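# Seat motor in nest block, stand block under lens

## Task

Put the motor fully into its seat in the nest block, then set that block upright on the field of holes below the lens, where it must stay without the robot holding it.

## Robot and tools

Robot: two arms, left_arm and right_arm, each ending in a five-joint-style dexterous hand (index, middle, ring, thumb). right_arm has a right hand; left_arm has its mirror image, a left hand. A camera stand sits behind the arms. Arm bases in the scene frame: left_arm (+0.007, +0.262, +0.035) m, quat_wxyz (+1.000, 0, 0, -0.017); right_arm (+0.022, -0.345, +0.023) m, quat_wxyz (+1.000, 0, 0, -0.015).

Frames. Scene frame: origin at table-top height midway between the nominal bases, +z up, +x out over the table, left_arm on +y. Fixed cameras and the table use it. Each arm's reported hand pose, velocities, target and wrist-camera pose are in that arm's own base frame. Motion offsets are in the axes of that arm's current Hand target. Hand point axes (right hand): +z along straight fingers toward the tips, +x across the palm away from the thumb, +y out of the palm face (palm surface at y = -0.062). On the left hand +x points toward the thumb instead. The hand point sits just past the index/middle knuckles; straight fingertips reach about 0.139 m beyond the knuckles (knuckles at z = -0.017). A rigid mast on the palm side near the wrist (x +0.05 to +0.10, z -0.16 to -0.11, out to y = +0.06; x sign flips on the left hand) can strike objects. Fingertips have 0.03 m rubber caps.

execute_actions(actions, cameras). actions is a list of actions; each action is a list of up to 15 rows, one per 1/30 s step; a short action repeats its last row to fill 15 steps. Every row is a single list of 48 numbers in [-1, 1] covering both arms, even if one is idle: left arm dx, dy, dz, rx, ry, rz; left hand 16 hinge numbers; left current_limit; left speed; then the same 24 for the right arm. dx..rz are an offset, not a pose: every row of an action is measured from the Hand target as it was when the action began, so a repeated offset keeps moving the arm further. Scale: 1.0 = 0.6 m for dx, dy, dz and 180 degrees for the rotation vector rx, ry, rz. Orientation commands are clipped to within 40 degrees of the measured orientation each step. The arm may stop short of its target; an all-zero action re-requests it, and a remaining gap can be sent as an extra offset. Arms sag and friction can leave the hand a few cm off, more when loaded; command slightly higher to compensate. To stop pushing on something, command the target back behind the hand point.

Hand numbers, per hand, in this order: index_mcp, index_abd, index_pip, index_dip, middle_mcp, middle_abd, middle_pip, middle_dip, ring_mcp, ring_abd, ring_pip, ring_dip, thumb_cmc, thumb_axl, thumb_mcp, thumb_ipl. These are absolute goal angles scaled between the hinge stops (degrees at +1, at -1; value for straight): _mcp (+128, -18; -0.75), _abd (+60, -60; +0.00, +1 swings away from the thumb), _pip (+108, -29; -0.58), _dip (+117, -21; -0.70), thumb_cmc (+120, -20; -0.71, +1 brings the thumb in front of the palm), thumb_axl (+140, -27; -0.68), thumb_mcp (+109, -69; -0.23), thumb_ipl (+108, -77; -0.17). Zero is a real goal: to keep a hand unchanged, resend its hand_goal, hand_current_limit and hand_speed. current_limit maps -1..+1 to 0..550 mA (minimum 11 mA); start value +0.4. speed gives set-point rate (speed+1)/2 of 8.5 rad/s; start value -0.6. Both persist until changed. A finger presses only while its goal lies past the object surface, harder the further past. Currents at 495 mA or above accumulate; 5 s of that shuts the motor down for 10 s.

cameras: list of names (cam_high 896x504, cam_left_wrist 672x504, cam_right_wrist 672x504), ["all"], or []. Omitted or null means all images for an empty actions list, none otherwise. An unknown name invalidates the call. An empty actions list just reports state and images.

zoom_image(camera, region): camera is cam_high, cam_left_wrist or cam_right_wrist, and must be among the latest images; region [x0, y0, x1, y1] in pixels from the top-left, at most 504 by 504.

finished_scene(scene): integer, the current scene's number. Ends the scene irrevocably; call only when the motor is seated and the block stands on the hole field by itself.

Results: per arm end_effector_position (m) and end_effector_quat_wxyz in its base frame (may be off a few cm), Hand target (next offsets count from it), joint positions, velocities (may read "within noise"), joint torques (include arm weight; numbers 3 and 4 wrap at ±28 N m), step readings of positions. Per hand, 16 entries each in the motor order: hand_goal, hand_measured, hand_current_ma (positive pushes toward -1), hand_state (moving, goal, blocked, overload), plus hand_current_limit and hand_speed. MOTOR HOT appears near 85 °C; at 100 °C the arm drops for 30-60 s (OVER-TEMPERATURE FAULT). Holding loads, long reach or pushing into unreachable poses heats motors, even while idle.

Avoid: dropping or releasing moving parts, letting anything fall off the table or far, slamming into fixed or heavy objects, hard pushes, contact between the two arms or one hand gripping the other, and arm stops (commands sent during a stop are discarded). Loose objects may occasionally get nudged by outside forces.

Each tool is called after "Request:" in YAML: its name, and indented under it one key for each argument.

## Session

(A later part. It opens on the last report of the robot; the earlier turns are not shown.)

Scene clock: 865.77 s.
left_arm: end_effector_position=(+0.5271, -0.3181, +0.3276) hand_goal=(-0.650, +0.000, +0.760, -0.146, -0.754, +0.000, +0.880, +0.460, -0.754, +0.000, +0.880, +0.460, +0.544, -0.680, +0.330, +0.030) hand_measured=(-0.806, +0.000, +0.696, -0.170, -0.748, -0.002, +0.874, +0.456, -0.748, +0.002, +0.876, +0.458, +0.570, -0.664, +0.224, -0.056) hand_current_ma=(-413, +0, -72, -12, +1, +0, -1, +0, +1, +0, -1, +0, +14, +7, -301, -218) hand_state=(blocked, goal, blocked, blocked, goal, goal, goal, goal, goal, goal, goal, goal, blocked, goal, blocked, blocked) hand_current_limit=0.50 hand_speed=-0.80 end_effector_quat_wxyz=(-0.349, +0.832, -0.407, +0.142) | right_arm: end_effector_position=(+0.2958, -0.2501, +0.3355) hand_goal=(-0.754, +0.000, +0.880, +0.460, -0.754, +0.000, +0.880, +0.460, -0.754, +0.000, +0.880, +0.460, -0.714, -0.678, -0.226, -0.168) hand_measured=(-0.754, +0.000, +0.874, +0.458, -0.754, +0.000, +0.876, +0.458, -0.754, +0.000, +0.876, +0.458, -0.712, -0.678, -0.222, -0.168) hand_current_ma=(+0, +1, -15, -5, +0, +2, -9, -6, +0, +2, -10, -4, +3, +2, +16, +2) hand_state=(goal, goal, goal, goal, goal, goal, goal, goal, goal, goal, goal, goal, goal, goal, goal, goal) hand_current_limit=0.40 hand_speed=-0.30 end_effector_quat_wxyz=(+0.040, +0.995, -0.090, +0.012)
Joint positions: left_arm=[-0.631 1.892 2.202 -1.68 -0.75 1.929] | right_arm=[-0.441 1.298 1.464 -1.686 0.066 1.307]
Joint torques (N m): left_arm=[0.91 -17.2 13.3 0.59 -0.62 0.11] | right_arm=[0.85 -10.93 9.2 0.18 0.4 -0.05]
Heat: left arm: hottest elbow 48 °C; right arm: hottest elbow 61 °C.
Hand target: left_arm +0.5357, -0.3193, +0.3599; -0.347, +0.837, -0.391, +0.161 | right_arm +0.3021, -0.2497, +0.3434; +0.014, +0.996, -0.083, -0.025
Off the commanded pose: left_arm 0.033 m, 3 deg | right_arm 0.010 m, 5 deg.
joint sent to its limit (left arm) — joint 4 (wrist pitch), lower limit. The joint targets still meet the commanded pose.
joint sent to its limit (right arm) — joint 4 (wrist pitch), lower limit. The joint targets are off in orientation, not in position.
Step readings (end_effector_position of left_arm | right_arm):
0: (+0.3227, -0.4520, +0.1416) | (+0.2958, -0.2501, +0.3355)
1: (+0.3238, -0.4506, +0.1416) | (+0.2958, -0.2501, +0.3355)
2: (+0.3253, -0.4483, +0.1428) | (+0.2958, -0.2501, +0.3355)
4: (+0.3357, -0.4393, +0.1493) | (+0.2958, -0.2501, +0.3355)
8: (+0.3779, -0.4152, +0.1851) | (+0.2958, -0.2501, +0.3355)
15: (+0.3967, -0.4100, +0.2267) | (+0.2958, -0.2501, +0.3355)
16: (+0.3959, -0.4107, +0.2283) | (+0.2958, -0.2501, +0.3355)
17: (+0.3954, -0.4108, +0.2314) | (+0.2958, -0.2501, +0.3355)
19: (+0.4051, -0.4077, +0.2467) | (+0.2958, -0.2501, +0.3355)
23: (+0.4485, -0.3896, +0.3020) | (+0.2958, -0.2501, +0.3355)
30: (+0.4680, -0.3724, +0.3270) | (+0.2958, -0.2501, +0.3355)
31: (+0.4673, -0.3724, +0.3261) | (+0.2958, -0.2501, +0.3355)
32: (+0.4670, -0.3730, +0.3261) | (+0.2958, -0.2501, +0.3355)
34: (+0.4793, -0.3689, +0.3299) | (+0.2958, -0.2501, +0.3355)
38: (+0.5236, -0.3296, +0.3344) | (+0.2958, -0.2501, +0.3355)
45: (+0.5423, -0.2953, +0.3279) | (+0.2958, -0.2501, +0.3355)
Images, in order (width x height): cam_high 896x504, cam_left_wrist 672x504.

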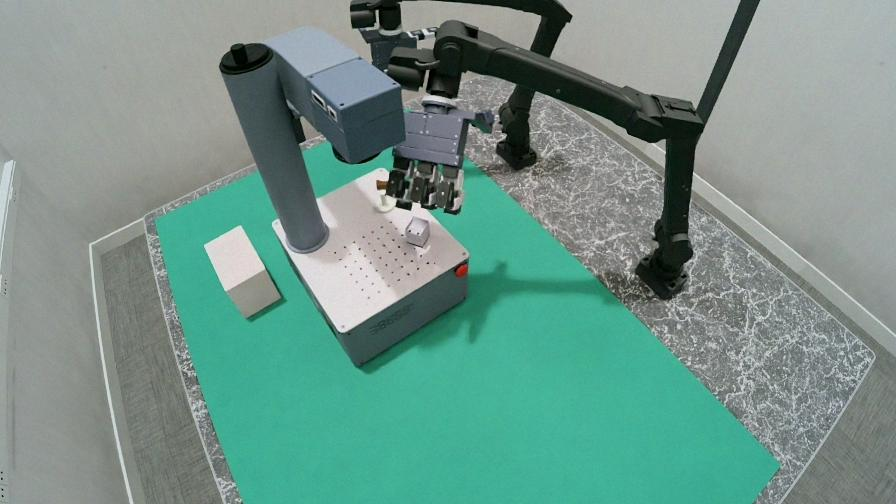

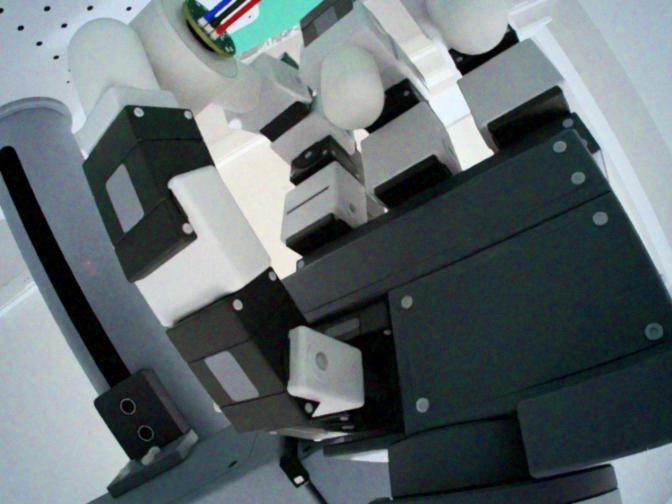

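Request:
execute_actions:
  actions:
    - [[0,0.03,0.03,0,0,0,-0.65,0,0.76,-0.145,-0.754,0,0.88,0.46,-0.754,0,0.88,0.46,0.545,-0.68,0.33,0.03,0.5,-0.8,0,0,0,0,0,0,-0.754,0,0.88,0.46,-0.754,0,0.88,0.46,-0.754,0,0.88,0.46,-0.714,-0.678,-0.226,-0.168,0.4,-0.3],[0,0.06,0.06,0,0,0,-0.65,0,0.76,-0.145,-0.754,0,0.88,0.46,-0.754,0,0.88,0.46,0.545,-0.68,0.33,0.03,0.5,-0.8,0,0,0,0,0,0,-0.754,0,0.88,0.46,-0.754,0,0.88,0.46,-0.754,0,0.88,0.46,-0.714,-0.678,-0.226,-0.168,0.4,-0.3],[0,0.0944,0.0944,0,0,0,-0.65,0,0.76,-0.145,-0.754,0,0.88,0.46,-0.754,0,0.88,0.46,0.545,-0.68,0.33,0.03,0.5,-0.8,0,0,0,0,0,0,-0.754,0,0.88,0.46,-0.754,0,0.88,0.46,-0.754,0,0.88,0.46,-0.714,-0.678,-0.226,-0.168,0.4,-0.3]]
  cameras: ["cam_left_wrist","cam_high"]

Request:
zoom_image:
  camera: "cam_left_wrist"
  region: [0, 0, 150, 100]

Request:
zoom_image:
  camera: "cam_high"
  region: [380, 180, 470, 260]

Scene clock: 875.83 s.
left_arm: end_effector_position=(+0.5265, -0.3175, +0.2444) hand_goal=(-0.650, +0.000, +0.760, -0.146, -0.754, +0.000, +0.880, +0.460, -0.754, +0.000, +0.880, +0.460, +0.544, -0.680, +0.330, +0.030) hand_measured=(-0.806, +0.000, +0.696, -0.170, -0.748, -0.002, +0.876, +0.456, -0.748, +0.002, +0.876, +0.458, +0.568, -0.666, +0.224, -0.056) hand_current_ma=(-412, +0, -72, -12, +1, +0, -1, +0, +1, +0, +0, +0, +12, +7, -301, -218) hand_state=(blocked, goal, blocked, blocked, goal, goal, goal, goal, goal, goal, goal, goal, blocked, goal, blocked, blocked) hand_current_limit=0.50 hand_speed=-0.80 end_effector_quat_wxyz=(-0.352, +0.832, -0.411, +0.122) | right_arm: end_effector_position=(+0.2958, -0.2501, +0.3355) hand_goal=(-0.754, +0.000, +0.880, +0.460, -0.754, +0.000, +0.880, +0.460, -0.754, +0.000, +0.880, +0.460, -0.714, -0.678, -0.226, -0.168) hand_measured=(-0.754, +0.000, +0.874, +0.458, -0.754, +0.000, +0.876, +0.458, -0.754, +0.000, +0.876, +0.458, -0.712, -0.678, -0.222, -0.168) hand_current_ma=(+0, +1, -15, -5, +0, +2, -9, -6, +0, +2, -10, -4, +3, +2, +16, +2) hand_state=(goal, goal, goal, goal, goal, goal, goal, goal, goal, goal, goal, goal, goal, goal, goal, goal) hand_current_limit=0.40 hand_speed=-0.30 end_effector_quat_wxyz=(+0.040, +0.995, -0.090, +0.012)
Joint positions: left_arm=[-0.631 1.874 1.956 -1.5 -0.752 1.918] | right_arm=[-0.441 1.298 1.464 -1.686 0.066 1.307]
Joint torques (N m): left_arm=[0.85 -19.72 10.99 1.26 -0.68 0.04] | right_arm=[0.91 -10.93 9.21 0.18 0.39 -0.06]
Heat: left arm: hottest elbow 50 °C; right arm: hottest elbow 61 °C.
Hand target: left_arm +0.5355, -0.3193, +0.2797; -0.347, +0.837, -0.391, +0.161 | right_arm +0.3021, -0.2497, +0.3434; +0.014, +0.996, -0.083, -0.025
Off the commanded pose: left_arm 0.037 m, 5 deg | right_arm 0.010 m, 5 deg.
joint sent to its limit (right arm) — joint 4 (wrist pitch), lower limit. The joint targets are off in orientation, not in position.
Step readings (end_effector_position of left_arm | right_arm):
0: (+0.5271, -0.3181, +0.3276) | (+0.2958, -0.2501, +0.3355)
1: (+0.5273, -0.3182, +0.3270) | (+0.2958, -0.2501, +0.3355)
2: (+0.5285, -0.3186, +0.3228) | (+0.2958, -0.2501, +0.3355)
4: (+0.5300, -0.3186, +0.3061) | (+0.2958, -0.2501, +0.3355)
8: (+0.5244, -0.3157, +0.2603) | (+0.2958, -0.2501, +0.3355)
15: (+0.5264, -0.3174, +0.2443) | (+0.2958, -0.2501, +0.3355)
Images, in order (width x height): cam_high 896x504, cam_left_wrist 672x504.

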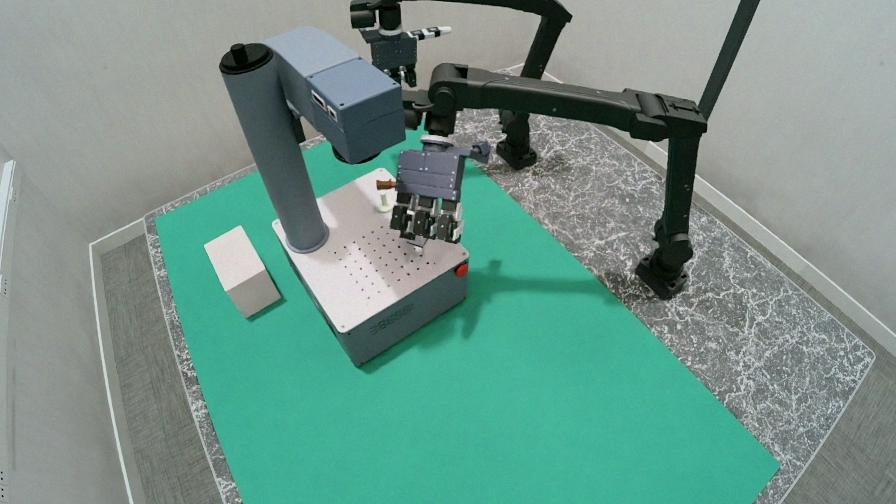

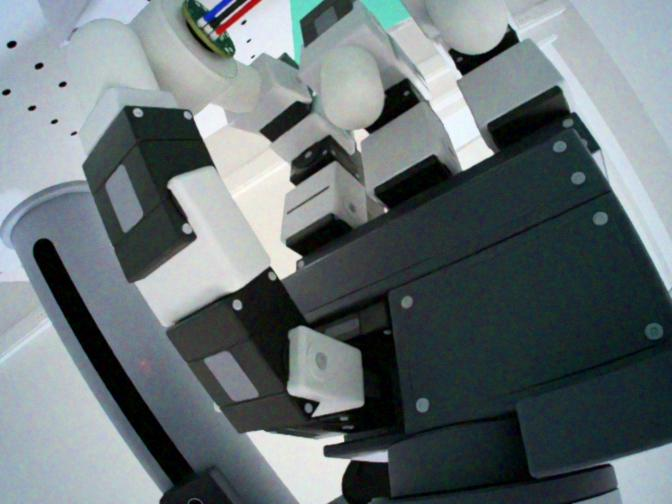

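Scaled by 3.360 from the camera's 672x504 image, which has a finer 960x720 frame.

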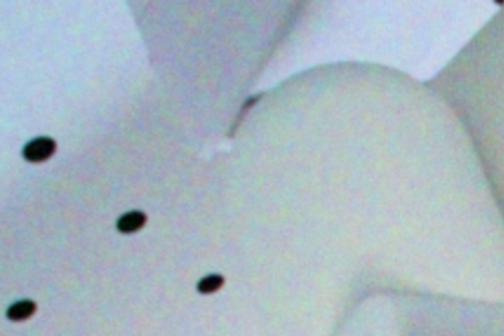

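Scaled by 5.600 from the camera's 896x504 image, which has a finer 1280x720 frame.

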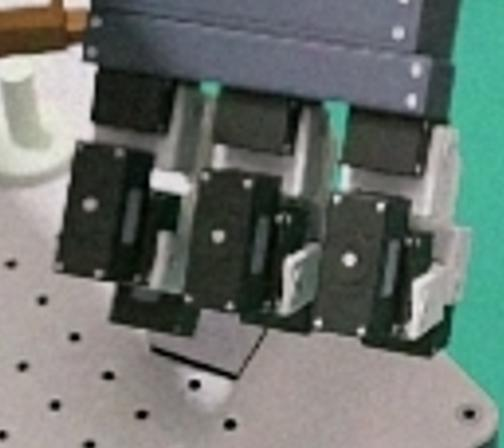

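Request:
execute_actions:
  actions:
    - [[0.007,0.0076,0.016,0,0,0,-0.65,0,0.76,-0.145,-0.754,0,0.88,0.46,-0.754,0,0.88,0.46,0.545,-0.68,0.33,0.03,0.5,-0.8,0,0,0,0,0,0,-0.754,0,0.88,0.46,-0.754,0,0.88,0.46,-0.754,0,0.88,0.46,-0.714,-0.678,-0.226,-0.168,0.4,-0.3],[0.0143,0.0152,0.032,0,0,0,-0.65,0,0.76,-0.145,-0.754,0,0.88,0.46,-0.754,0,0.88,0.46,0.545,-0.68,0.33,0.03,0.5,-0.8,0,0,0,0,0,0,-0.754,0,0.88,0.46,-0.754,0,0.88,0.46,-0.754,0,0.88,0.46,-0.714,-0.678,-0.226,-0.168,0.4,-0.3]]
  cameras: ["cam_left_wrist","cam_high"]

Request:
zoom_image:
  camera: "cam_left_wrist"
  region: [0, 0, 150, 100]

Request:
zoom_image:
  camera: "cam_left_wrist"
  region: [130, 0, 250, 100]

Request:
zoom_image:
  camera: "cam_high"
  region: [380, 180, 470, 260]

Scene clock: 882.57 s.
left_arm: end_effector_position=(+0.5384, -0.3212, +0.2457) hand_goal=(-0.650, +0.000, +0.760, -0.146, -0.754, +0.000, +0.880, +0.460, -0.754, +0.000, +0.880, +0.460, +0.544, -0.680, +0.330, +0.030) hand_measured=(-0.806, +0.000, +0.696, -0.170, -0.748, -0.002, +0.876, +0.456, -0.748, +0.002, +0.876, +0.458, +0.568, -0.666, +0.224, -0.056) hand_current_ma=(-412, +0, -72, -12, +1, +0, -1, +0, +1, +0, +0, +0, +12, +7, -301, -218) hand_state=(blocked, goal, blocked, blocked, goal, goal, goal, goal, goal, goal, goal, goal, blocked, goal, blocked, blocked) hand_current_limit=0.50 hand_speed=-0.80 end_effector_quat_wxyz=(-0.349, +0.835, -0.400, +0.142) | right_arm: end_effector_position=(+0.2958, -0.2501, +0.3355) hand_goal=(-0.754, +0.000, +0.880, +0.460, -0.754, +0.000, +0.880, +0.460, -0.754, +0.000, +0.880, +0.460, -0.714, -0.678, -0.226, -0.168) hand_measured=(-0.754, +0.000, +0.874, +0.458, -0.754, +0.000, +0.876, +0.458, -0.754, +0.000, +0.876, +0.458, -0.712, -0.678, -0.222, -0.168) hand_current_ma=(+0, +1, -15, -5, +0, +2, -9, -6, +0, +2, -10, -4, +3, +2, +16, +2) hand_state=(goal, goal, goal, goal, goal, goal, goal, goal, goal, goal, goal, goal, goal, goal, goal, goal) hand_current_limit=0.40 hand_speed=-0.30 end_effector_quat_wxyz=(+0.040, +0.995, -0.090, +0.012)
Joint positions: left_arm=[-0.624 1.874 1.955 -1.452 -0.752 1.919] | right_arm=[-0.441 1.298 1.464 -1.686 0.066 1.307]
Joint torques (N m): left_arm=[1.14 -17.85 9.91 1.37 -0.6 0.12] | right_arm=[0.91 -10.93 9.21 0.18 0.39 -0.06]
Heat: left arm: hottest elbow 50 °C; right arm: hottest elbow 61 °C.
Hand target: left_arm +0.5465, -0.3213, +0.2597; -0.347, +0.837, -0.391, +0.161 | right_arm +0.3021, -0.2497, +0.3434; +0.014, +0.996, -0.083, -0.025
Off the commanded pose: left_arm 0.016 m, 2 deg | right_arm 0.010 m, 5 deg.
joint sent to its limit (right arm) — joint 4 (wrist pitch), lower limit. The joint targets are off in orientation, not in position.
Step readings (end_effector_position of left_arm | right_arm):
0: (+0.5265, -0.3175, +0.2444) | (+0.2958, -0.2501, +0.3355)
1: (+0.5272, -0.3177, +0.2444) | (+0.2958, -0.2501, +0.3355)
2: (+0.5292, -0.3183, +0.2444) | (+0.2958, -0.2501, +0.3355)
4: (+0.5348, -0.3203, +0.2451) | (+0.2958, -0.2501, +0.3355)
8: (+0.5381, -0.3215, +0.2457) | (+0.2958, -0.2501, +0.3355)
15: (+0.5384, -0.3212, +0.2457) | (+0.2958, -0.2501, +0.3355)
Images, in order (width x height): cam_high 896x504, cam_left_wrist 672x504.

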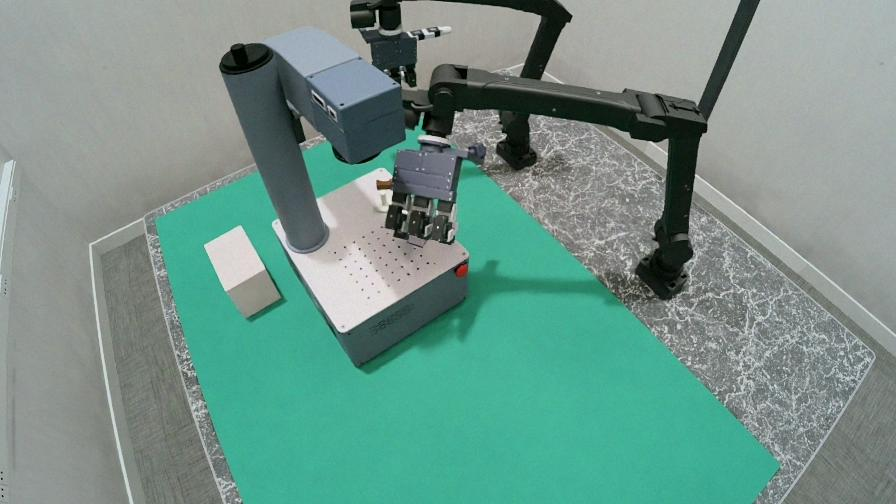

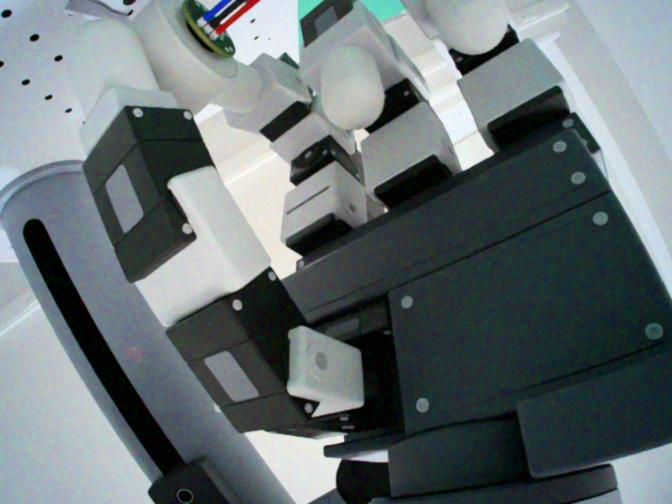

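Scaled by 3.360 from the camera's 672x504 image, which has a finer 960x720 frame.

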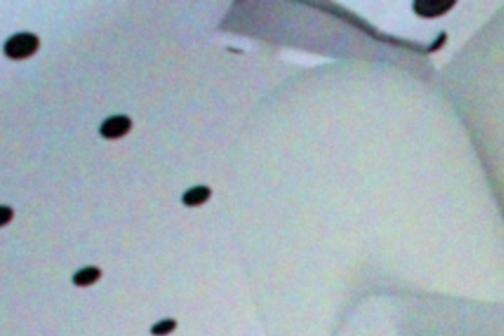

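Scaled by 4.200 from the camera's 672x504 image, which has a finer 960x720 frame.

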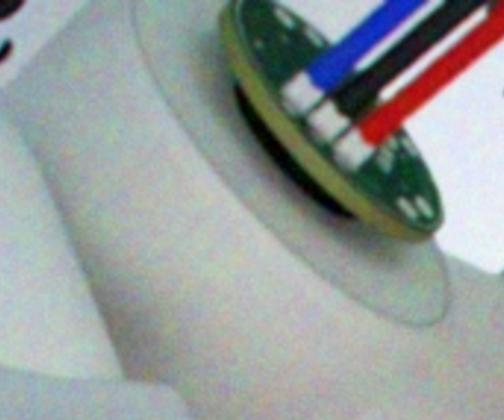

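Scaled by 5.600 from the camera's 896x504 image, which has a finer 1280x720 frame.

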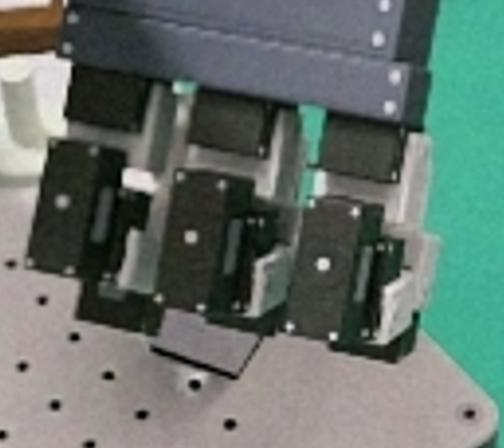

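Request:
execute_actions:
  actions:
    - [[0,0.008,0.008,0,0,0,-0.65,0,0.76,-0.145,-0.754,0,0.88,0.46,-0.754,0,0.88,0.46,0.545,-0.68,0.33,0.03,0.5,-0.8,0,0,0,0,0,0,-0.754,0,0.88,0.46,-0.754,0,0.88,0.46,-0.754,0,0.88,0.46,-0.714,-0.678,-0.226,-0.168,0.4,-0.3],[0,0.0165,0.0165,0,0,0,-0.65,0,0.76,-0.145,-0.754,0,0.88,0.46,-0.754,0,0.88,0.46,0.545,-0.68,0.33,0.03,0.5,-0.8,0,0,0,0,0,0,-0.754,0,0.88,0.46,-0.754,0,0.88,0.46,-0.754,0,0.88,0.46,-0.714,-0.678,-0.226,-0.168,0.4,-0.3]]
  cameras: ["cam_left_wrist","cam_high"]

Request:
zoom_image:
  camera: "cam_left_wrist"
  region: [50, 0, 170, 80]

Request:
zoom_image:
  camera: "cam_left_wrist"
  region: [130, 0, 250, 100]

Scene clock: 890.23 s.
left_arm: end_effector_position=(+0.5368, -0.3199, +0.2264) hand_goal=(-0.650, +0.000, +0.760, -0.146, -0.754, +0.000, +0.880, +0.460, -0.754, +0.000, +0.880, +0.460, +0.544, -0.680, +0.330, +0.030) hand_measured=(-0.806, +0.000, +0.696, -0.170, -0.748, -0.002, +0.876, +0.456, -0.748, +0.002, +0.876, +0.458, +0.568, -0.666, +0.224, -0.056) hand_current_ma=(-413, +0, -72, -12, +1, +0, -1, +0, +1, +0, +0, +0, +12, +7, -301, -218) hand_state=(blocked, goal, blocked, blocked, goal, goal, goal, goal, goal, goal, goal, goal, blocked, goal, blocked, blocked) hand_current_limit=0.50 hand_speed=-0.80 end_effector_quat_wxyz=(-0.350, +0.835, -0.403, +0.137) | right_arm: end_effector_position=(+0.2958, -0.2501, +0.3355) hand_goal=(-0.754, +0.000, +0.880, +0.460, -0.754, +0.000, +0.880, +0.460, -0.754, +0.000, +0.880, +0.460, -0.714, -0.678, -0.226, -0.168) hand_measured=(-0.754, +0.000, +0.874, +0.458, -0.754, +0.000, +0.876, +0.458, -0.754, +0.000, +0.876, +0.458, -0.712, -0.678, -0.222, -0.168) hand_current_ma=(+0, +1, -15, -5, +0, +2, -9, -6, +0, +2, -10, -4, +3, +2, +16, +2) hand_state=(goal, goal, goal, goal, goal, goal, goal, goal, goal, goal, goal, goal, goal, goal, goal, goal) hand_current_limit=0.40 hand_speed=-0.30 end_effector_quat_wxyz=(+0.040, +0.995, -0.090, +0.012)
Joint positions: left_arm=[-0.624 1.873 1.905 -1.413 -0.752 1.921] | right_arm=[-0.441 1.298 1.464 -1.686 0.066 1.307]
Joint torques (N m): left_arm=[1.08 -18.2 10.36 1.36 -0.59 0.12] | right_arm=[0.85 -10.93 9.21 0.2 0.4 -0.05]
Heat: left arm: hottest elbow 50 °C; right arm: hottest elbow 61 °C.
Hand target: left_arm +0.5465, -0.3212, +0.2458; -0.347, +0.837, -0.391, +0.161 | right_arm +0.3021, -0.2497, +0.3434; +0.014, +0.996, -0.083, -0.025
Off the commanded pose: left_arm 0.022 m, 3 deg | right_arm 0.010 m, 5 deg.
joint sent to its limit (right arm) — joint 4 (wrist pitch), lower limit. The joint targets are off in orientation, not in position.
Step readings (end_effector_position of left_arm | right_arm):
0: (+0.5384, -0.3211, +0.2457) | (+0.2958, -0.2501, +0.3355)
1: (+0.5385, -0.3212, +0.2447) | (+0.2958, -0.2501, +0.3355)
2: (+0.5392, -0.3216, +0.2426) | (+0.2958, -0.2501, +0.3355)
4: (+0.5401, -0.3223, +0.2369) | (+0.2958, -0.2501, +0.3355)
8: (+0.5365, -0.3197, +0.2268) | (+0.2958, -0.2501, +0.3355)
15: (+0.5368, -0.3199, +0.2264) | (+0.2958, -0.2501, +0.3355)
Images, in order (width x height): cam_high 896x504, cam_left_wrist 672x504.

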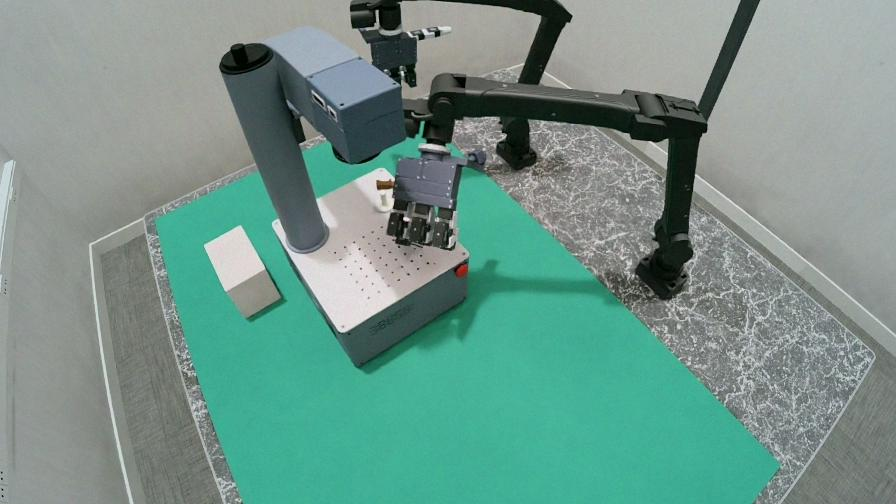

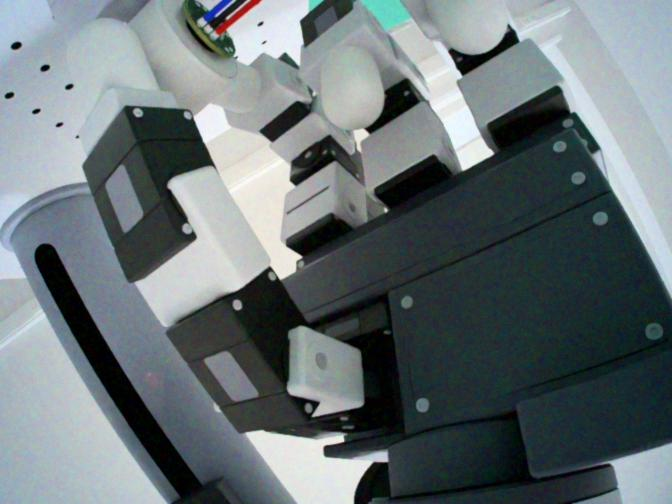

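Scaled by 4.200 from the camera's 672x504 image, which has a finer 960x720 frame.

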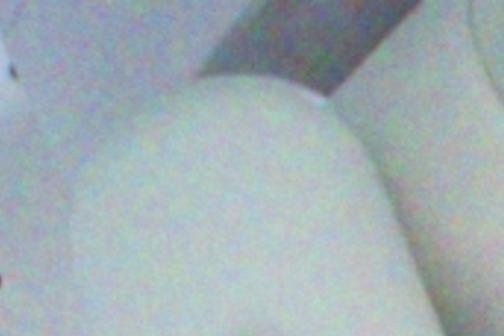

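Scaled by 4.200 from the camera's 672x504 image, which has a finer 960x720 frame.

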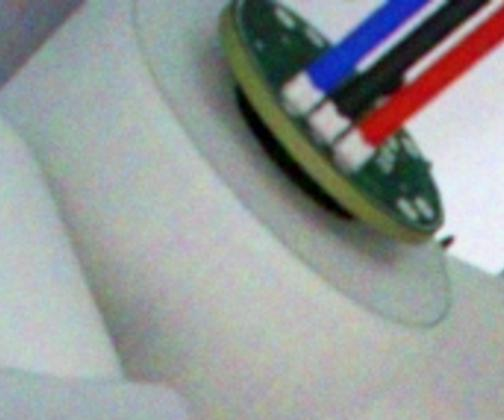

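Request:
execute_actions:
  actions:
    - [[0.0006,0.0008,0.0062,0,0,0,-0.65,0,0.76,-0.145,-0.754,0,0.88,0.46,-0.754,0,0.88,0.46,0.545,-0.68,0.33,0.03,0.5,-0.8,0,0,0,0,0,0,-0.754,0,0.88,0.46,-0.754,0,0.88,0.46,-0.754,0,0.88,0.46,-0.714,-0.678,-0.226,-0.168,0.4,-0.3],[0.0012,0.0015,0.0125,0,0,0,-0.65,0,0.76,-0.145,-0.754,0,0.88,0.46,-0.754,0,0.88,0.46,0.545,-0.68,0.33,0.03,0.5,-0.8,0,0,0,0,0,0,-0.754,0,0.88,0.46,-0.754,0,0.88,0.46,-0.754,0,0.88,0.46,-0.714,-0.678,-0.226,-0.168,0.4,-0.3]]
  cameras: ["cam_left_wrist","cam_high"]

Request:
zoom_image:
  camera: "cam_left_wrist"
  region: [50, 0, 170, 80]

Request:
zoom_image:
  camera: "cam_left_wrist"
  region: [130, 0, 250, 100]

Request:
zoom_image:
  camera: "cam_high"
  region: [390, 200, 450, 255]

Scene clock: 897.90 s.
left_arm: end_effector_position=(+0.5422, -0.3173, +0.2252) hand_goal=(-0.650, +0.000, +0.760, -0.146, -0.754, +0.000, +0.880, +0.460, -0.754, +0.000, +0.880, +0.460, +0.544, -0.680, +0.330, +0.030) hand_measured=(-0.806, +0.000, +0.696, -0.170, -0.748, -0.002, +0.876, +0.456, -0.748, +0.002, +0.876, +0.458, +0.568, -0.666, +0.224, -0.056) hand_current_ma=(-413, +0, -72, -12, +1, +0, -1, +0, +1, +0, +0, +0, +12, +7, -301, -218) hand_state=(blocked, goal, blocked, blocked, goal, goal, goal, goal, goal, goal, goal, goal, blocked, goal, blocked, blocked) hand_current_limit=0.50 hand_speed=-0.80 end_effector_quat_wxyz=(-0.350, +0.835, -0.400, +0.141) | right_arm: end_effector_position=(+0.2958, -0.2501, +0.3355) hand_goal=(-0.754, +0.000, +0.880, +0.460, -0.754, +0.000, +0.880, +0.460, -0.754, +0.000, +0.880, +0.460, -0.714, -0.678, -0.226, -0.168) hand_measured=(-0.754, +0.000, +0.874, +0.458, -0.754, +0.000, +0.876, +0.458, -0.754, +0.000, +0.876, +0.458, -0.712, -0.678, -0.222, -0.168) hand_current_ma=(+0, +1, -15, -5, +0, +2, -9, -6, +0, +2, -10, -4, +3, +2, +16, +2) hand_state=(goal, goal, goal, goal, goal, goal, goal, goal, goal, goal, goal, goal, goal, goal, goal, goal) hand_current_limit=0.40 hand_speed=-0.30 end_effector_quat_wxyz=(+0.040, +0.995, -0.090, +0.012)
Joint positions: left_arm=[-0.616 1.873 1.9 -1.393 -0.752 1.929] | right_arm=[-0.441 1.298 1.464 -1.686 0.066 1.307]
Joint torques (N m): left_arm=[1.2 -17.85 9.99 1.4 -0.53 0.12] | right_arm=[0.91 -10.93 9.21 0.18 0.39 -0.06]
Heat: left arm: hottest elbow 50 °C; right arm: hottest elbow 61 °C.
Hand target: left_arm +0.5504, -0.3188, +0.2397; -0.347, +0.837, -0.391, +0.161 | right_arm +0.3021, -0.2497, +0.3434; +0.014, +0.996, -0.083, -0.025
Off the commanded pose: left_arm 0.017 m, 3 deg | right_arm 0.010 m, 5 deg.
joint sent to its limit (right arm) — joint 4 (wrist pitch), lower limit. The joint targets are off in orientation, not in position.
Step readings (end_effector_position of left_arm | right_arm):
0: (+0.5368, -0.3199, +0.2264) | (+0.2958, -0.2501, +0.3355)
1: (+0.5371, -0.3198, +0.2264) | (+0.2958, -0.2501, +0.3355)
2: (+0.5378, -0.3200, +0.2263) | (+0.2958, -0.2501, +0.3355)
4: (+0.5400, -0.3204, +0.2260) | (+0.2958, -0.2501, +0.3355)
8: (+0.5418, -0.3185, +0.2254) | (+0.2958, -0.2501, +0.3355)
15: (+0.5422, -0.3173, +0.2252) | (+0.2958, -0.2501, +0.3355)
Images, in order (width x height): cam_high 896x504, cam_left_wrist 672x504.

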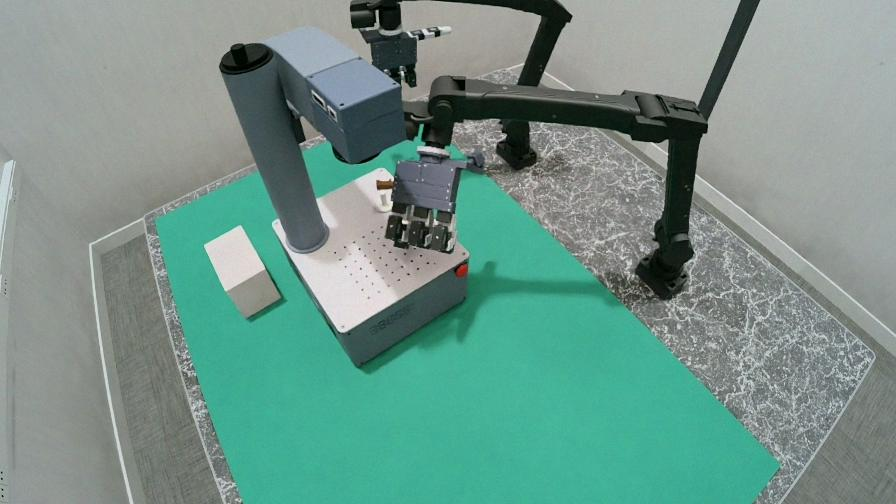

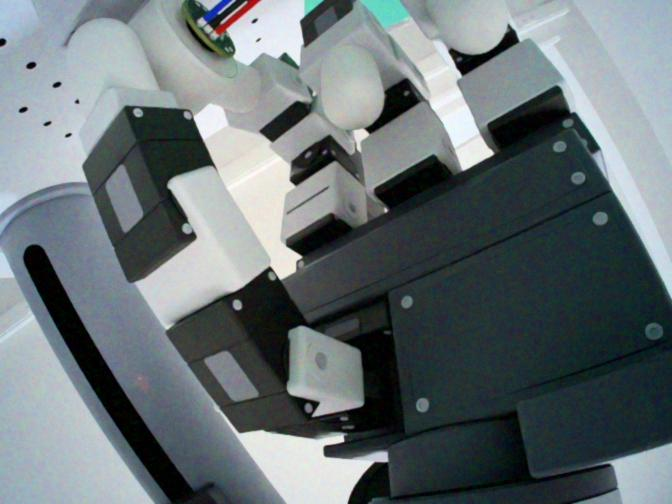

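Scaled by 4.200 from the camera's 672x504 image, which has a finer 960x720 frame.

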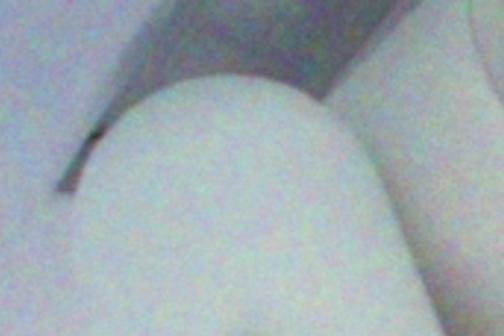

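Scaled by 4.200 from the camera's 672x504 image, which has a finer 960x720 frame.

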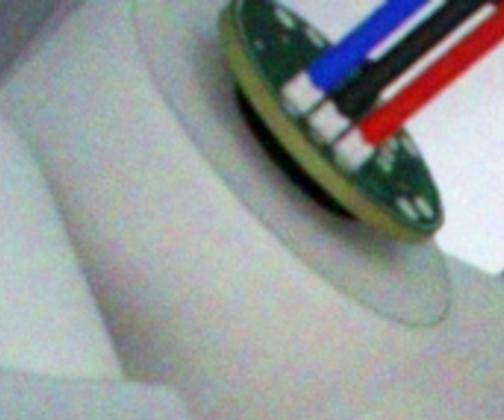

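Scaled by 8.400 from the camera's 896x504 image, which has a finer 1280x720 frame.

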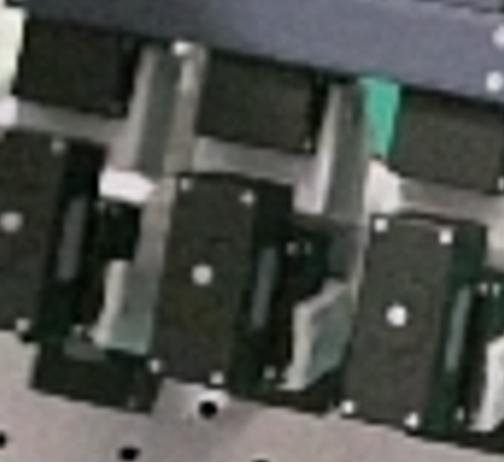

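Request:
execute_actions:
  actions:
    - [[0,0.006,0.006,0,0,0,-0.65,0,0.76,-0.145,-0.754,0,0.88,0.46,-0.754,0,0.88,0.46,0.545,-0.68,0.33,0.03,0.5,-0.8,0,0,0,0,0,0,-0.754,0,0.88,0.46,-0.754,0,0.88,0.46,-0.754,0,0.88,0.46,-0.714,-0.678,-0.226,-0.168,0.4,-0.3],[0,0.0118,0.0118,0,0,0,-0.65,0,0.76,-0.145,-0.754,0,0.88,0.46,-0.754,0,0.88,0.46,0.545,-0.68,0.33,0.03,0.5,-0.8,0,0,0,0,0,0,-0.754,0,0.88,0.46,-0.754,0,0.88,0.46,-0.754,0,0.88,0.46,-0.714,-0.678,-0.226,-0.168,0.4,-0.3]]
  cameras: ["cam_left_wrist","cam_high"]

Request:
zoom_image:
  camera: "cam_left_wrist"
  region: [50, 0, 170, 80]

Request:
zoom_image:
  camera: "cam_left_wrist"
  region: [130, 0, 250, 100]

Scene clock: 905.50 s.
left_arm: end_effector_position=(+0.5422, -0.3175, +0.2135) hand_goal=(-0.650, +0.000, +0.760, -0.146, -0.754, +0.000, +0.880, +0.460, -0.754, +0.000, +0.880, +0.460, +0.544, -0.680, +0.330, +0.030) hand_measured=(-0.806, +0.000, +0.696, -0.170, -0.748, -0.002, +0.876, +0.456, -0.748, +0.002, +0.876, +0.458, +0.568, -0.666, +0.224, -0.056) hand_current_ma=(-413, +0, -72, -12, +1, +0, -1, +0, +1, +0, +0, +0, +12, +7, -301, -218) hand_state=(blocked, goal, blocked, blocked, goal, goal, goal, goal, goal, goal, goal, goal, blocked, goal, blocked, blocked) hand_current_limit=0.50 hand_speed=-0.80 end_effector_quat_wxyz=(-0.350, +0.835, -0.400, +0.141) | right_arm: end_effector_position=(+0.2958, -0.2501, +0.3355) hand_goal=(-0.754, +0.000, +0.880, +0.460, -0.754, +0.000, +0.880, +0.460, -0.754, +0.000, +0.880, +0.460, -0.714, -0.678, -0.226, -0.168) hand_measured=(-0.754, +0.000, +0.874, +0.458, -0.754, +0.000, +0.876, +0.458, -0.754, +0.000, +0.876, +0.458, -0.712, -0.678, -0.222, -0.168) hand_current_ma=(+0, +1, -15, -5, +0, +2, -9, -6, +0, +2, -10, -4, +3, +2, +16, +2) hand_state=(goal, goal, goal, goal, goal, goal, goal, goal, goal, goal, goal, goal, goal, goal, goal, goal) hand_current_limit=0.40 hand_speed=-0.30 end_effector_quat_wxyz=(+0.040, +0.995, -0.090, +0.012)
Joint positions: left_arm=[-0.616 1.873 1.87 -1.362 -0.751 1.93] | right_arm=[-0.441 1.298 1.464 -1.686 0.066 1.307]
Joint torques (N m): left_arm=[0.91 -17.85 10.17 1.28 -0.57 0.12] | right_arm=[0.91 -10.93 9.2 0.17 0.4 -0.06]
Heat: left arm: hottest elbow 49 °C; right arm: hottest elbow 61 °C.
Hand target: left_arm +0.5504, -0.3189, +0.2298; -0.347, +0.837, -0.391, +0.161 | right_arm +0.3021, -0.2497, +0.3434; +0.014, +0.996, -0.083, -0.025
Off the commanded pose: left_arm 0.018 m, 3 deg | right_arm 0.010 m, 5 deg.
joint sent to its limit (right arm) — joint 4 (wrist pitch), lower limit. The joint targets are off in orientation, not in position.
Step readings (end_effector_position of left_arm | right_arm):
0: (+0.5422, -0.3173, +0.2252) | (+0.2958, -0.2501, +0.3355)
1: (+0.5424, -0.3174, +0.2247) | (+0.2958, -0.2501, +0.3355)
2: (+0.5429, -0.3177, +0.2233) | (+0.2958, -0.2501, +0.3355)
4: (+0.5436, -0.3182, +0.2195) | (+0.2958, -0.2501, +0.3355)
8: (+0.5413, -0.3169, +0.2133) | (+0.2958, -0.2501, +0.3355)
15: (+0.5422, -0.3175, +0.2135) | (+0.2958, -0.2501, +0.3355)
Images, in order (width x height): cam_high 896x504, cam_left_wrist 672x504.

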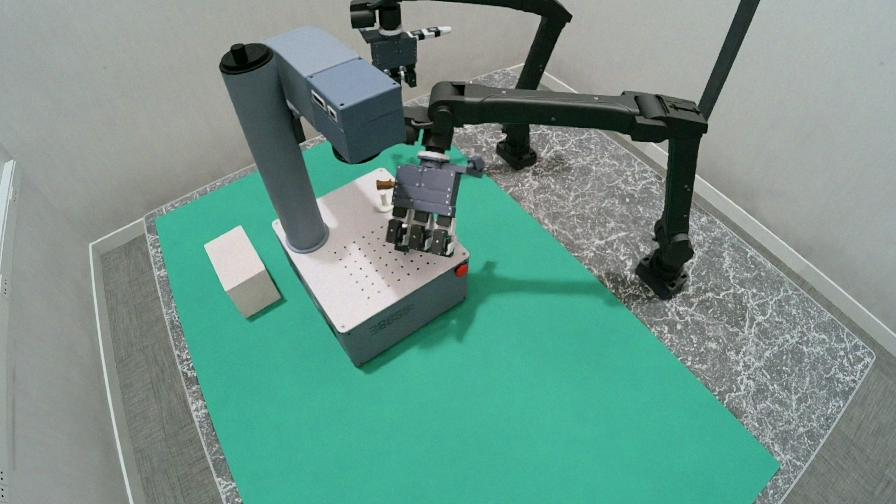

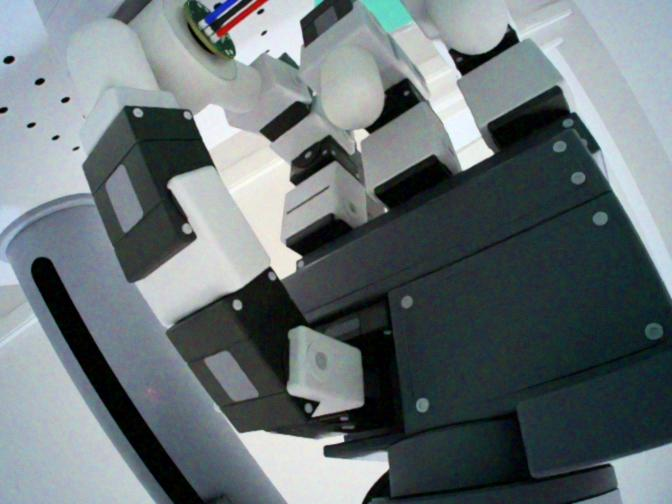

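Scaled by 4.200 from the camera's 672x504 image, which has a finer 960x720 frame.

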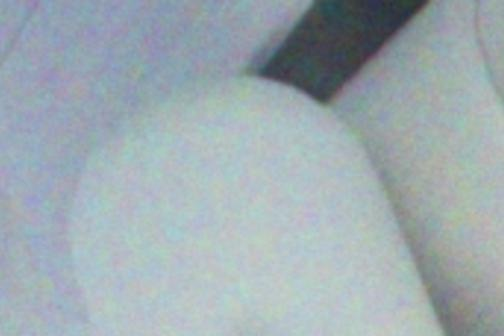

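Scaled by 4.200 from the camera's 672x504 image, which has a finer 960x720 frame.

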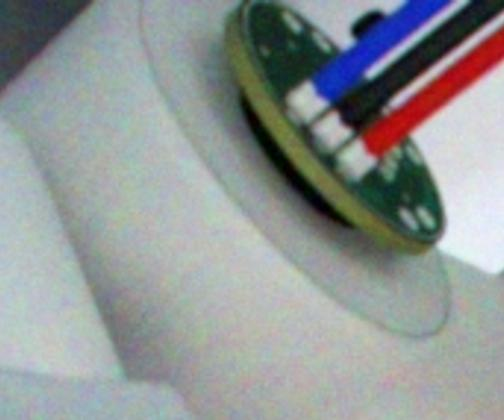

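Request:
execute_actions:
  actions:
    - [[0.0015,-0.003,-0.006,0,0,0,-0.65,0,0.76,-0.145,-0.754,0,0.88,0.46,-0.754,0,0.88,0.46,0.545,-0.68,0.33,0.03,0.5,-0.8,0,0,0,0,0,0,-0.754,0,0.88,0.46,-0.754,0,0.88,0.46,-0.754,0,0.88,0.46,-0.714,-0.678,-0.226,-0.168,0.4,-0.3],[0.0038,-0.0057,-0.0133,0,0,0,-0.65,0,0.76,-0.145,-0.754,0,0.88,0.46,-0.754,0,0.88,0.46,0.545,-0.68,0.33,0.03,0.5,-0.8,0,0,0,0,0,0,-0.754,0,0.88,0.46,-0.754,0,0.88,0.46,-0.754,0,0.88,0.46,-0.714,-0.678,-0.226,-0.168,0.4,-0.3]]
  cameras: ["cam_left_wrist","cam_high"]

Request:
zoom_image:
  camera: "cam_left_wrist"
  region: [50, 0, 170, 80]

Request:
zoom_image:
  camera: "cam_left_wrist"
  region: [130, 0, 250, 100]

Scene clock: 913.93 s.
left_arm: end_effector_position=(+0.5422, -0.3175, +0.2135) hand_goal=(-0.650, +0.000, +0.760, -0.146, -0.754, +0.000, +0.880, +0.460, -0.754, +0.000, +0.880, +0.460, +0.544, -0.680, +0.330, +0.030) hand_measured=(-0.806, +0.000, +0.696, -0.170, -0.748, -0.002, +0.876, +0.456, -0.748, +0.002, +0.876, +0.458, +0.568, -0.666, +0.224, -0.056) hand_current_ma=(-412, +0, -72, -12, +1, +0, -1, +0, +1, +0, +0, +0, +12, +7, -301, -218) hand_state=(blocked, goal, blocked, blocked, goal, goal, goal, goal, goal, goal, goal, goal, blocked, goal, blocked, blocked) hand_current_limit=0.50 hand_speed=-0.80 end_effector_quat_wxyz=(-0.350, +0.835, -0.400, +0.141) | right_arm: end_effector_position=(+0.2958, -0.2501, +0.3355) hand_goal=(-0.754, +0.000, +0.880, +0.460, -0.754, +0.000, +0.880, +0.460, -0.754, +0.000, +0.880, +0.460, -0.714, -0.678, -0.226, -0.168) hand_measured=(-0.754, +0.000, +0.874, +0.458, -0.754, +0.000, +0.876, +0.458, -0.754, +0.000, +0.876, +0.458, -0.712, -0.678, -0.222, -0.168) hand_current_ma=(+0, +1, -15, -5, +0, +2, -9, -6, +0, +2, -10, -4, +3, +2, +16, +2) hand_state=(goal, goal, goal, goal, goal, goal, goal, goal, goal, goal, goal, goal, goal, goal, goal, goal) hand_current_limit=0.40 hand_speed=-0.30 end_effector_quat_wxyz=(+0.040, +0.995, -0.090, +0.012)
Joint positions: left_arm=[-0.616 1.873 1.87 -1.362 -0.751 1.93] | right_arm=[-0.441 1.298 1.464 -1.686 0.066 1.307]
Joint torques (N m): left_arm=[0.44 -17.55 12.18 0.28 -0.59 0.04] | right_arm=[0.91 -10.93 9.2 0.2 0.4 -0.06]
Heat: left arm: hottest elbow 51 °C; right arm: hottest elbow 61 °C.
Hand target: left_arm +0.5494, -0.3227, +0.2379; -0.347, +0.837, -0.391, +0.161 | right_arm +0.3021, -0.2497, +0.3434; +0.014, +0.996, -0.083, -0.025
Off the commanded pose: left_arm 0.026 m, 3 deg | right_arm 0.010 m, 5 deg.
joint sent to its limit (right arm) — joint 4 (wrist pitch), lower limit. The joint targets are off in orientation, not in position.
Step readings (end_effector_position of left_arm | right_arm):
0: (+0.5422, -0.3175, +0.2135) | (+0.2958, -0.2501, +0.3355)
1: (+0.5422, -0.3175, +0.2135) | (+0.2958, -0.2501, +0.3355)
2: (+0.5422, -0.3175, +0.2135) | (+0.2958, -0.2501, +0.3355)
4: (+0.5422, -0.3175, +0.2135) | (+0.2958, -0.2501, +0.3355)
8: (+0.5422, -0.3175, +0.2135) | (+0.2958, -0.2501, +0.3355)
15: (+0.5422, -0.3175, +0.2135) | (+0.2958, -0.2501, +0.3355)
Images, in order (width x height): cam_high 896x504, cam_left_wrist 672x504.

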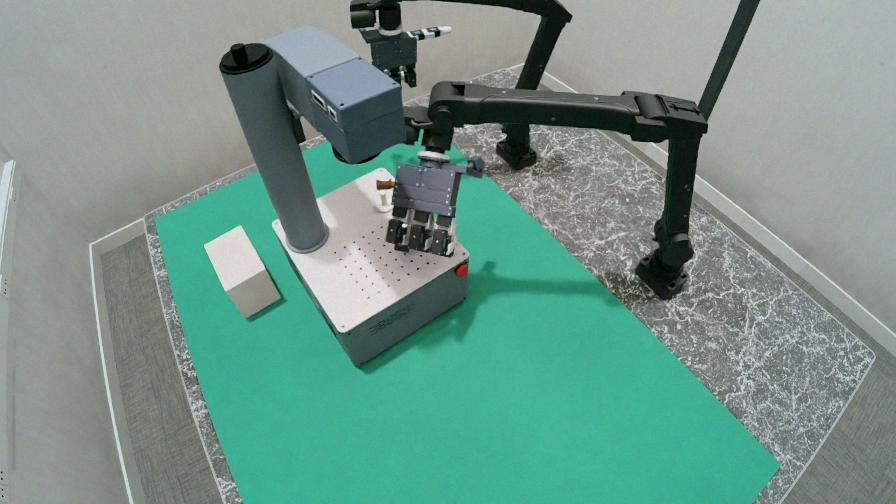

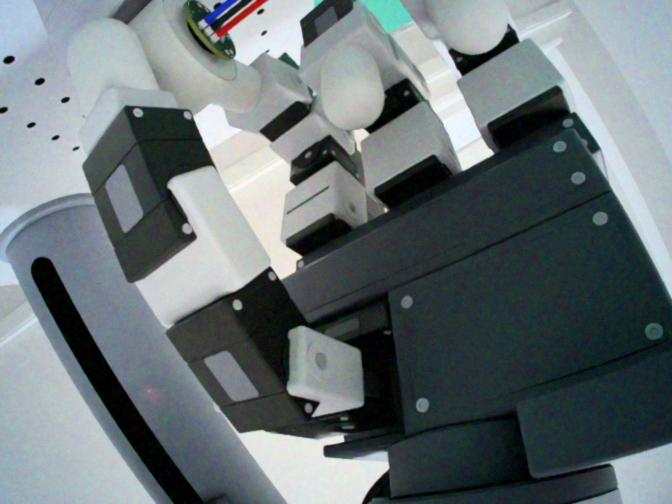

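Scaled by 4.200 from the camera's 672x504 image, which has a finer 960x720 frame.

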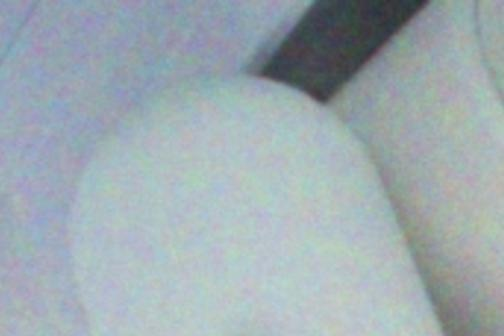

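Scaled by 4.200 from the camera's 672x504 image, which has a finer 960x720 frame.

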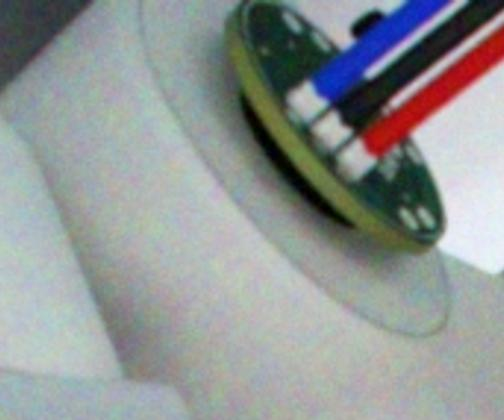

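Request:
execute_actions:
  actions:
    - [[0.0013,-0.005,-0.0067,0,0,0,-0.65,0,0.76,-0.145,-0.754,0,0.88,0.46,-0.754,0,0.88,0.46,0.545,-0.68,0.33,0.03,0.5,-0.8,0,0,0,0,0,0,-0.754,0,0.88,0.46,-0.754,0,0.88,0.46,-0.754,0,0.88,0.46,-0.714,-0.678,-0.226,-0.168,0.4,-0.3]]
  cameras: ["cam_left_wrist"]

Request:
zoom_image:
  camera: "cam_left_wrist"
  region: [50, 0, 170, 80]

Request:
zoom_image:
  camera: "cam_left_wrist"
  region: [130, 0, 250, 100]

Scene clock: 916.07 s.
left_arm: end_effector_position=(+0.5396, -0.3157, +0.2130) hand_goal=(-0.650, +0.000, +0.760, -0.146, -0.754, +0.000, +0.880, +0.460, -0.754, +0.000, +0.880, +0.460, +0.544, -0.680, +0.330, +0.030) hand_measured=(-0.806, +0.000, +0.696, -0.170, -0.748, -0.002, +0.876, +0.456, -0.748, +0.002, +0.876, +0.458, +0.568, -0.666, +0.224, -0.056) hand_current_ma=(-413, +0, -72, -12, +1, +0, -1, +0, +1, +0, +0, +0, +12, +7, -301, -218) hand_state=(blocked, goal, blocked, blocked, goal, goal, goal, goal, goal, goal, goal, goal, blocked, goal, blocked, blocked) hand_current_limit=0.50 hand_speed=-0.80 end_effector_quat_wxyz=(-0.351, +0.835, -0.402, +0.135) | right_arm: end_effector_position=(+0.2958, -0.2501, +0.3355) hand_goal=(-0.754, +0.000, +0.880, +0.460, -0.754, +0.000, +0.880, +0.460, -0.754, +0.000, +0.880, +0.460, -0.714, -0.678, -0.226, -0.168) hand_measured=(-0.754, +0.000, +0.874, +0.458, -0.754, +0.000, +0.876, +0.458, -0.754, +0.000, +0.876, +0.458, -0.712, -0.678, -0.222, -0.168) hand_current_ma=(+0, +1, -15, -5, +0, +2, -9, -6, +0, +2, -10, -4, +3, +2, +16, +2) hand_state=(goal, goal, goal, goal, goal, goal, goal, goal, goal, goal, goal, goal, goal, goal, goal, goal) hand_current_limit=0.40 hand_speed=-0.30 end_effector_quat_wxyz=(+0.040, +0.995, -0.090, +0.012)
Joint positions: left_arm=[-0.616 1.873 1.87 -1.375 -0.751 1.929] | right_arm=[-0.441 1.298 1.464 -1.686 0.066 1.307]
Joint torques (N m): left_arm=[0.5 -17.61 13.24 0.16 -0.61 0.03] | right_arm=[0.91 -10.87 9.2 0.2 0.4 -0.06]
Heat: left arm: hottest elbow 51 °C; right arm: hottest elbow 61 °C.
Hand target: left_arm +0.5493, -0.3237, +0.2428; -0.347, +0.837, -0.391, +0.161 | right_arm +0.3021, -0.2497, +0.3434; +0.014, +0.996, -0.083, -0.025
Off the commanded pose: left_arm 0.032 m, 3 deg | right_arm 0.010 m, 5 deg.
joint sent to its limit (right arm) — joint 4 (wrist pitch), lower limit. The joint targets are off in orientation, not in position.
Step readings (end_effector_position of left_arm | right_arm):
0: (+0.5422, -0.3175, +0.2135) | (+0.2958, -0.2501, +0.3355)
1: (+0.5418, -0.3172, +0.2134) | (+0.2958, -0.2501, +0.3355)
2: (+0.5412, -0.3168, +0.2133) | (+0.2958, -0.2501, +0.3355)
4: (+0.5401, -0.3161, +0.2131) | (+0.2958, -0.2501, +0.3355)
8: (+0.5397, -0.3157, +0.2130) | (+0.2958, -0.2501, +0.3355)
15: (+0.5396, -0.3157, +0.2130) | (+0.2958, -0.2501, +0.3355)
Images, in order (width x height): cam_left_wrist 672x504.

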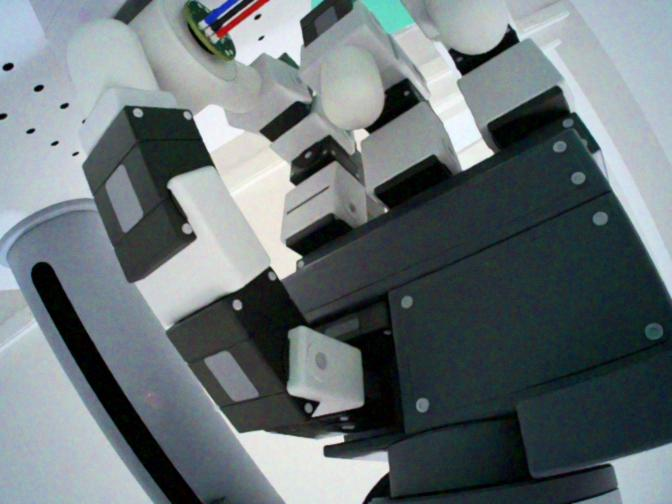

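Scaled by 4.200 from the camera's 672x504 image, which has a finer 960x720 frame.

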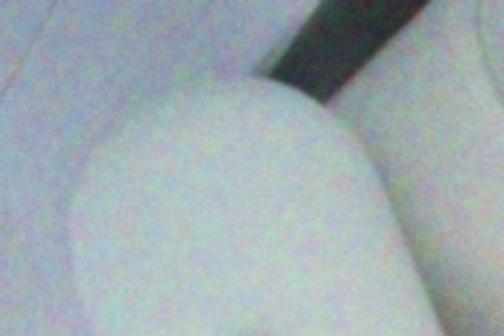

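Scaled by 4.200 from the camera's 672x504 image, which has a finer 960x720 frame.

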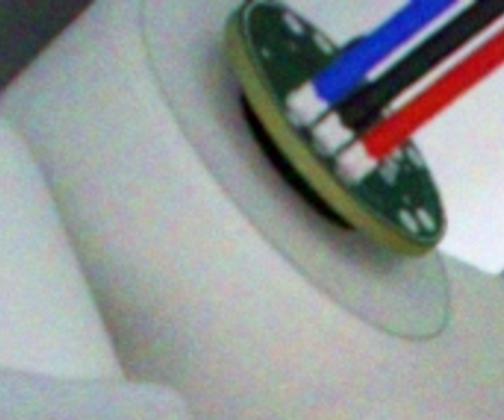

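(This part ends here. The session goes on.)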